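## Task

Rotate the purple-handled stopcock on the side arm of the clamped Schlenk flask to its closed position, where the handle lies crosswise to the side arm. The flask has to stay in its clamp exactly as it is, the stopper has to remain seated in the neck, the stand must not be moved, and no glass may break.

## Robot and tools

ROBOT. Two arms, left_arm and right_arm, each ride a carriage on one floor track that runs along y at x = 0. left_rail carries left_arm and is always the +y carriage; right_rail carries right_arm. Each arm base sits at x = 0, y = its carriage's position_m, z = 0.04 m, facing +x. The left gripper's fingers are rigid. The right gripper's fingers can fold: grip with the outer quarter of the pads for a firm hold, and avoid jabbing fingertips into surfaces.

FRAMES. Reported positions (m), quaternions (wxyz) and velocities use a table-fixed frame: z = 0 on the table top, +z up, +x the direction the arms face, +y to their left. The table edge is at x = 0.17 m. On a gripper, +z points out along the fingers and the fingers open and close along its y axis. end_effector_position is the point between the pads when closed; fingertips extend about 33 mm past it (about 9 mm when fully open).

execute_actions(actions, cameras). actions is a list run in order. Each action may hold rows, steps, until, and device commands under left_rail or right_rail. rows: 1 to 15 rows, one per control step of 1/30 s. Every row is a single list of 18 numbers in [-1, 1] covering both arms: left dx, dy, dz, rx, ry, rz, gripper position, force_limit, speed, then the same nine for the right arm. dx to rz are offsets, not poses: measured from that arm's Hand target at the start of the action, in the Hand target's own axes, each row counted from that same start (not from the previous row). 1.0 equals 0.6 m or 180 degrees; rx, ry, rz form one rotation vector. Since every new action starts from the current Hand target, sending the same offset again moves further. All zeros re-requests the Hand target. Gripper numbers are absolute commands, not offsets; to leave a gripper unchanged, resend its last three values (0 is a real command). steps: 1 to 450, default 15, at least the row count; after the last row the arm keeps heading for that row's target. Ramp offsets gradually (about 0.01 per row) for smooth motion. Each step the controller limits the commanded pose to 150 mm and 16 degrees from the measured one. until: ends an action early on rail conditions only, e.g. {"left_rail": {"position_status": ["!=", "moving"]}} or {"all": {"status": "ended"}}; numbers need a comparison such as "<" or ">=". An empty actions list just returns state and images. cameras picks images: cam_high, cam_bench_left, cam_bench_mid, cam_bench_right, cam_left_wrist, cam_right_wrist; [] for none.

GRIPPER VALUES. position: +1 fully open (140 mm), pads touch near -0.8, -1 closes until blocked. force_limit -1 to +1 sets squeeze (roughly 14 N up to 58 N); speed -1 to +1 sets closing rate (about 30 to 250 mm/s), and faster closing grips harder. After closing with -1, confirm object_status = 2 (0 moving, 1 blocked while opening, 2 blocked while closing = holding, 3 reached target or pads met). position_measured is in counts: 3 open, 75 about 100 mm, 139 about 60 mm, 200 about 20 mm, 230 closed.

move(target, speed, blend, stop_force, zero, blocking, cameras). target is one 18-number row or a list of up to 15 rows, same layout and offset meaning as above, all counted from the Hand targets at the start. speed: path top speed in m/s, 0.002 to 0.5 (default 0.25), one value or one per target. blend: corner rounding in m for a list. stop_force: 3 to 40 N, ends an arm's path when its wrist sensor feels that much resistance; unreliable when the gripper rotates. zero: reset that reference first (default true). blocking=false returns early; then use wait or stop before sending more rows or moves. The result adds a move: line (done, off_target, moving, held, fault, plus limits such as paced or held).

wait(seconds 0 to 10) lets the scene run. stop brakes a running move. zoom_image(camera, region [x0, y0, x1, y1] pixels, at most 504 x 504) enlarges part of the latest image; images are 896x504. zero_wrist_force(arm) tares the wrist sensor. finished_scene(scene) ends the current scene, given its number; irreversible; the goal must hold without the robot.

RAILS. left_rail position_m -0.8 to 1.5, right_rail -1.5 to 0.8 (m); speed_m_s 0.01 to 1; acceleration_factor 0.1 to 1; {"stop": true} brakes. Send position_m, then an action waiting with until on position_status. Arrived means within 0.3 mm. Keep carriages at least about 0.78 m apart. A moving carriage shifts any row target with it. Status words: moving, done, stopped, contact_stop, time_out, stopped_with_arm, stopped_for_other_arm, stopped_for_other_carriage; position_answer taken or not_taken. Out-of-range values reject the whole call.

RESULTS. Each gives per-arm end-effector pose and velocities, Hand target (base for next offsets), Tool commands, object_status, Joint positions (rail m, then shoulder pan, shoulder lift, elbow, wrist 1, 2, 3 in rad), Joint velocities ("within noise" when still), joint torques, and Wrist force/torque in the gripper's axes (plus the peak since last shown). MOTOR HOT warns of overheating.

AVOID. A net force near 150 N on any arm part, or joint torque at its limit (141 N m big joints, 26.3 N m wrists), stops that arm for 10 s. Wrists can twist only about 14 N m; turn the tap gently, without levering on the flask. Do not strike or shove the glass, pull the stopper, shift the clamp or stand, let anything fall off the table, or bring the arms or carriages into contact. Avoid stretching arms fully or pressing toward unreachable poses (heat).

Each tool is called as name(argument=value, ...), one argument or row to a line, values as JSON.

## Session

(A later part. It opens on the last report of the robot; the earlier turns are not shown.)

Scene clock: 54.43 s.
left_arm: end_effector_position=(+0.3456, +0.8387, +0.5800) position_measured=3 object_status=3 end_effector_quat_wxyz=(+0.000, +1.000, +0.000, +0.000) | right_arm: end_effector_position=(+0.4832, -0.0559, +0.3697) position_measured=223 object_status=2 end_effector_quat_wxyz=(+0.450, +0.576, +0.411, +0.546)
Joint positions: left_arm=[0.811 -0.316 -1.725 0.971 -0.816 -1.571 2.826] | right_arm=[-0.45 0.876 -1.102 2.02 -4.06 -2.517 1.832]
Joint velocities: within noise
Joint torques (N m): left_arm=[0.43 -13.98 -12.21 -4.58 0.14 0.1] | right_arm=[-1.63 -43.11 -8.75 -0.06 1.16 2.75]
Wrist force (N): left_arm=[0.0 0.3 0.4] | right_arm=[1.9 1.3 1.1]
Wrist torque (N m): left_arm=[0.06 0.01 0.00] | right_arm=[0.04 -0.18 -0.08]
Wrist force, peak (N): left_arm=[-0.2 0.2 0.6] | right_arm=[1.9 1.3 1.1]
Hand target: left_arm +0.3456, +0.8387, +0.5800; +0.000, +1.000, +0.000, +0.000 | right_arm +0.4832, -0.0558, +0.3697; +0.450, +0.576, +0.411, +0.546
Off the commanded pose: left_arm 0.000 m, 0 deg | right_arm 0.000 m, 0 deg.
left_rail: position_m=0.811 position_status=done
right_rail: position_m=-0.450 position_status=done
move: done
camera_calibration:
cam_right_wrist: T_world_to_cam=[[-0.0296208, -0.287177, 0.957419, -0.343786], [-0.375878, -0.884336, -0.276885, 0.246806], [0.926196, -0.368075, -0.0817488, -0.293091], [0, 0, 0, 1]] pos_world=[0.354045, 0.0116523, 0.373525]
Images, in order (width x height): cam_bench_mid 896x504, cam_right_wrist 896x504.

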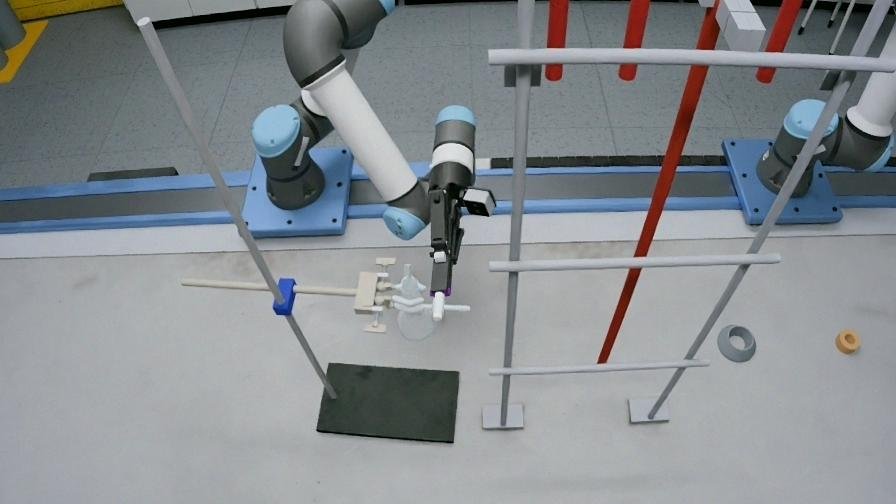

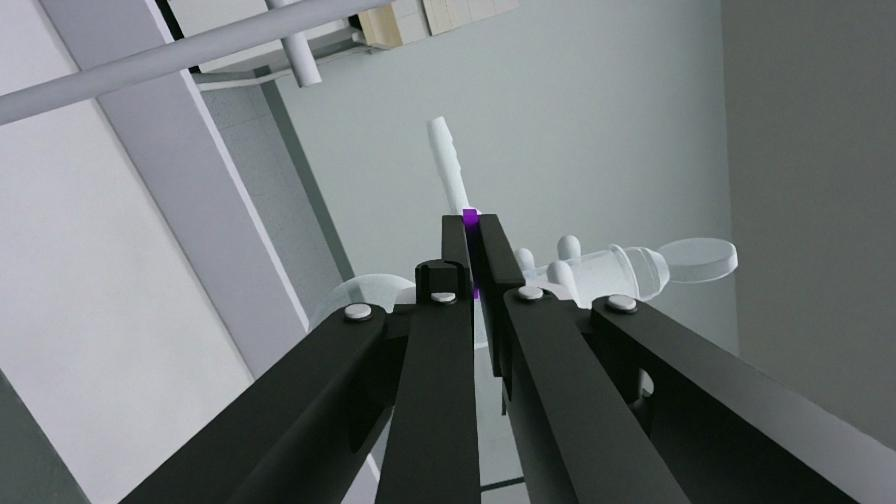

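move(
  target=[0,0,0,0,0,0,1,1,1, 0,0,0,0,0,0.4167,-1,-1,-1],
  speed=0.25,
  cameras=["cam_bench_mid", "cam_right_wrist"],
)

zoom_image(
  camera="cam_right_wrist",
  region=[370, 130, 570, 330],
)

zoom_image(
  camera="cam_bench_mid",
  region=[395, 250, 485, 330],
)

Scene clock: 58.90 s.
left_arm: end_effector_position=(+0.3456, +0.8387, +0.5800) position_measured=3 object_status=3 end_effector_quat_wxyz=(+0.000, +1.000, +0.000, +0.000) | right_arm: end_effector_position=(+0.4831, -0.0558, +0.3697) position_measured=223 object_status=2 end_effector_quat_wxyz=(+0.025, +0.707, -0.025, +0.707)
Joint positions: left_arm=[0.811 -0.316 -1.725 0.971 -0.816 -1.571 2.826] | right_arm=[-0.45 0.877 -1.102 2.02 -4.06 -2.517 3.141]
Joint velocities: within noise
Joint torques (N m): left_arm=[0.53 -14.11 -11.79 -4.5 0.29 0.13] | right_arm=[-3.84 -40.08 -8.38 0.71 3.31 2.71]
Wrist force (N): left_arm=[0.1 0.1 0.3] | right_arm=[5.7 3.5 1.6]
Wrist torque (N m): left_arm=[0.02 -0.01 0.00] | right_arm=[-0.10 -0.31 -0.19]
Wrist force, peak (N): left_arm=[0.0 0.4 0.5] | right_arm=[6.0 3.9 1.6]
Hand target: left_arm +0.3456, +0.8387, +0.5800; +0.000, +1.000, +0.000, +0.000 | right_arm +0.4832, -0.0558, +0.3697; +0.025, +0.707, -0.025, +0.707
Off the commanded pose: left_arm 0.000 m, 0 deg | right_arm 0.000 m, 0 deg.
left_rail: position_m=0.811 position_status=done
right_rail: position_m=-0.450 position_status=done
move: done
camera_calibration:
cam_right_wrist: T_world_to_cam=[[-0.0790028, -0.996391, -0.0310372, 0.00594353], [-0.310186, 0.0541594, -0.949132, 0.516005], [0.947388, -0.0653568, -0.313345, -0.200766], [0, 0, 0, 1]] pos_world=[0.35073, -0.0351459, 0.427032]
Images, in order (width x height): cam_bench_mid 896x504, cam_right_wrist 896x504.

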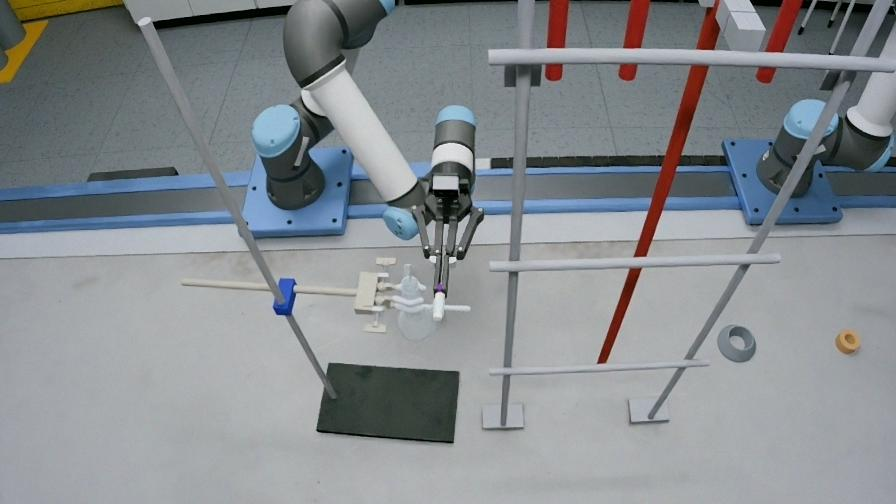

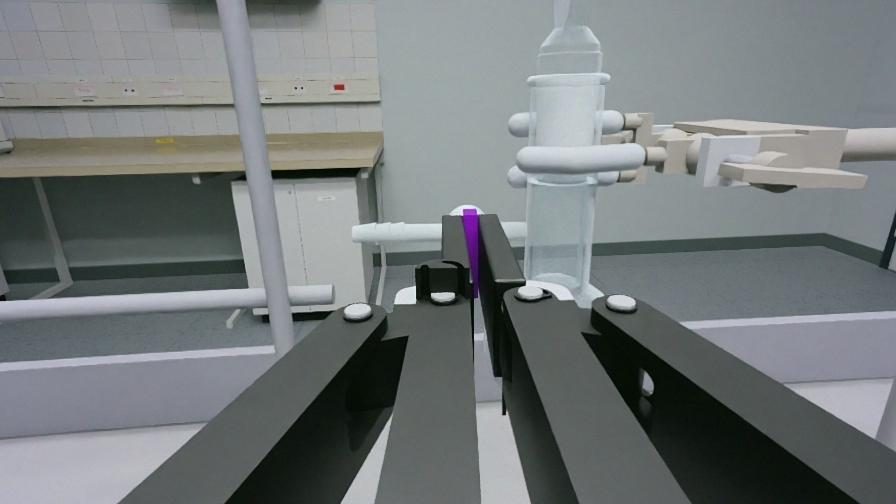

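Scaled by 2.520.

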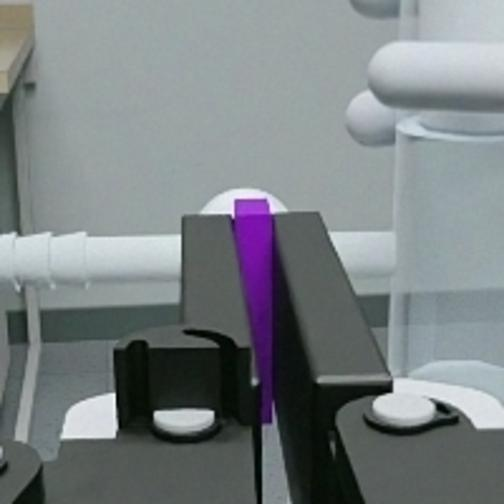

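Scaled by 5.600.

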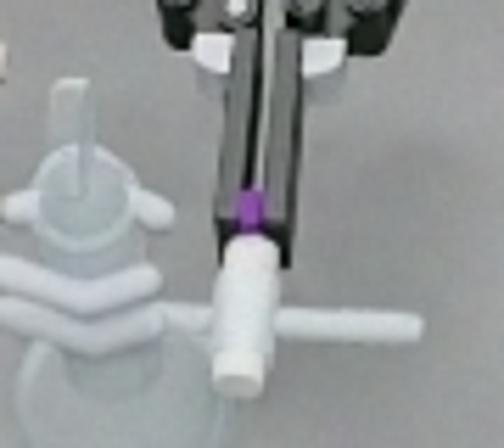

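move(
  target=[
    [0,0,0,0,0,0,1,1,1, 0,0,0,0,0,0,-0.57,-1,-1],
    [0,0,0,0,0,0,1,1,1, 0,0,-0.13,0,0,0,-0.57,-1,-1],
  ],
  speed=0.2,
  cameras=["cam_high", "cam_bench_mid", "cam_right_wrist"],
)

zoom_image(
  camera="cam_right_wrist",
  region=[350, 50, 650, 300],
)

zoom_image(
  camera="cam_bench_mid",
  region=[340, 240, 500, 360],
)

Scene clock: 62.13 s.
left_arm: end_effector_position=(+0.3456, +0.8387, +0.5800) position_measured=3 object_status=3 end_effector_quat_wxyz=(+0.000, +1.000, +0.000, +0.000) | right_arm: end_effector_position=(+0.4054, -0.0504, +0.3697) position_measured=201 object_status=3 end_effector_quat_wxyz=(+0.025, +0.707, -0.025, +0.707)
Joint positions: left_arm=[0.811 -0.316 -1.725 0.971 -0.816 -1.571 2.826] | right_arm=[-0.45 1.035 -1.133 2.075 -4.084 -2.676 3.141]
Joint velocities: within noise
Joint torques (N m): left_arm=[0.64 -13.8 -12.29 -4.59 0.34 0.15] | right_arm=[9.13 -41.02 -9.18 -2.39 -1.49 -1.34]
Wrist force (N): left_arm=[-0.2 0.1 0.5] | right_arm=[1.6 -0.8 0.9]
Wrist torque (N m): left_arm=[0.02 0.04 0.00] | right_arm=[0.09 -0.45 -0.06]
Wrist force, peak (N): left_arm=[0.1 0.4 0.6] | right_arm=[6.1 3.8 1.7]
Hand target: left_arm +0.3456, +0.8387, +0.5800; +0.000, +1.000, +0.000, +0.000 | right_arm +0.4053, -0.0504, +0.3697; +0.025, +0.707, -0.025, +0.707
Off the commanded pose: left_arm 0.000 m, 0 deg | right_arm 0.000 m, 0 deg.
left_rail: position_m=0.811 position_status=done
right_rail: position_m=-0.450 position_status=done
move: done
camera_calibration:
cam_right_wrist: T_world_to_cam=[[-0.0790635, -0.996379, -0.031271, 0.00528971], [-0.310211, 0.054403, -0.94911, 0.491633], [0.947374, -0.0653394, -0.313389, -0.126804], [0, 0, 0, 1]] pos_world=[0.273059, -0.029761, 0.42704]
Images, in order (width x height): cam_high 896x504, cam_bench_mid 896x504, cam_right_wrist 896x504.

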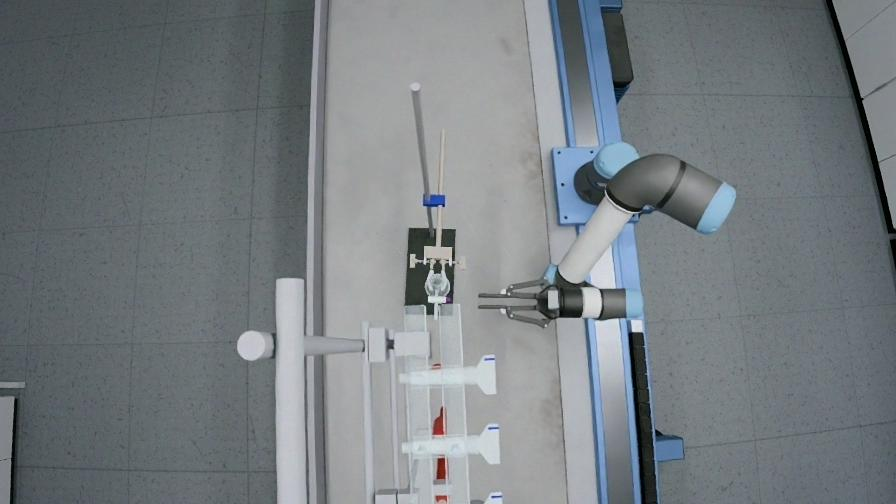

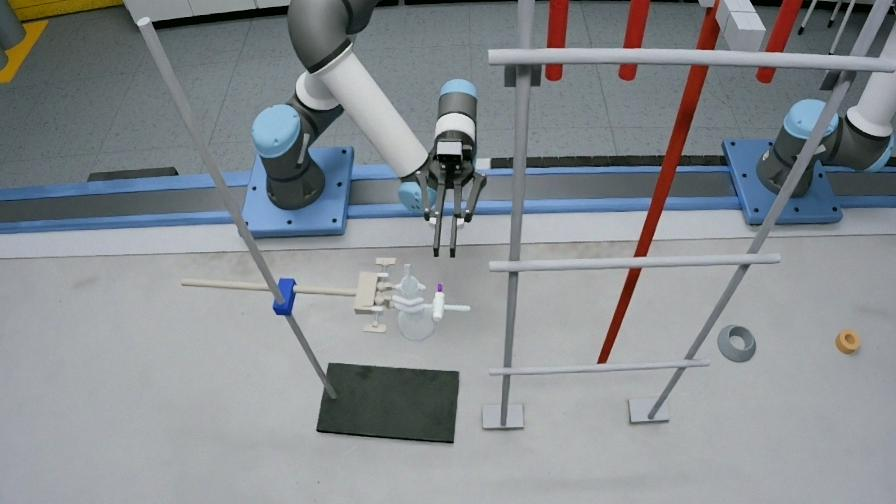

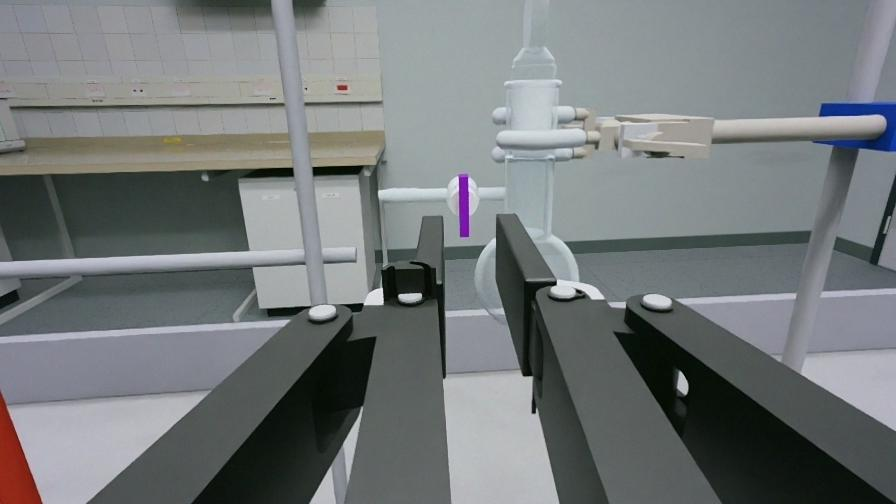

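Scaled by 1.680.

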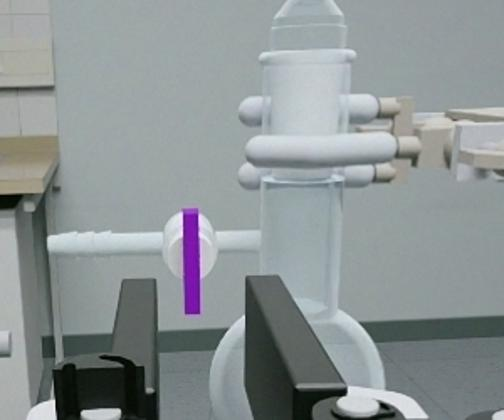

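Scaled by 3.150.

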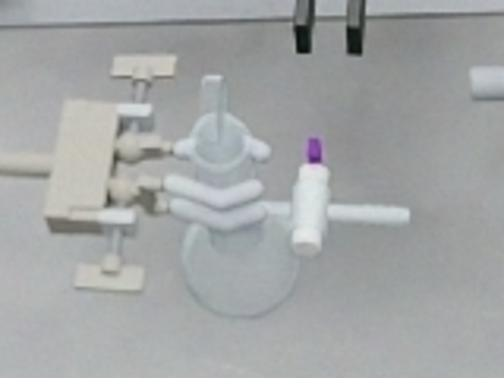

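finished_scene(
  scene=1,
)

The scene is finished: the task was done.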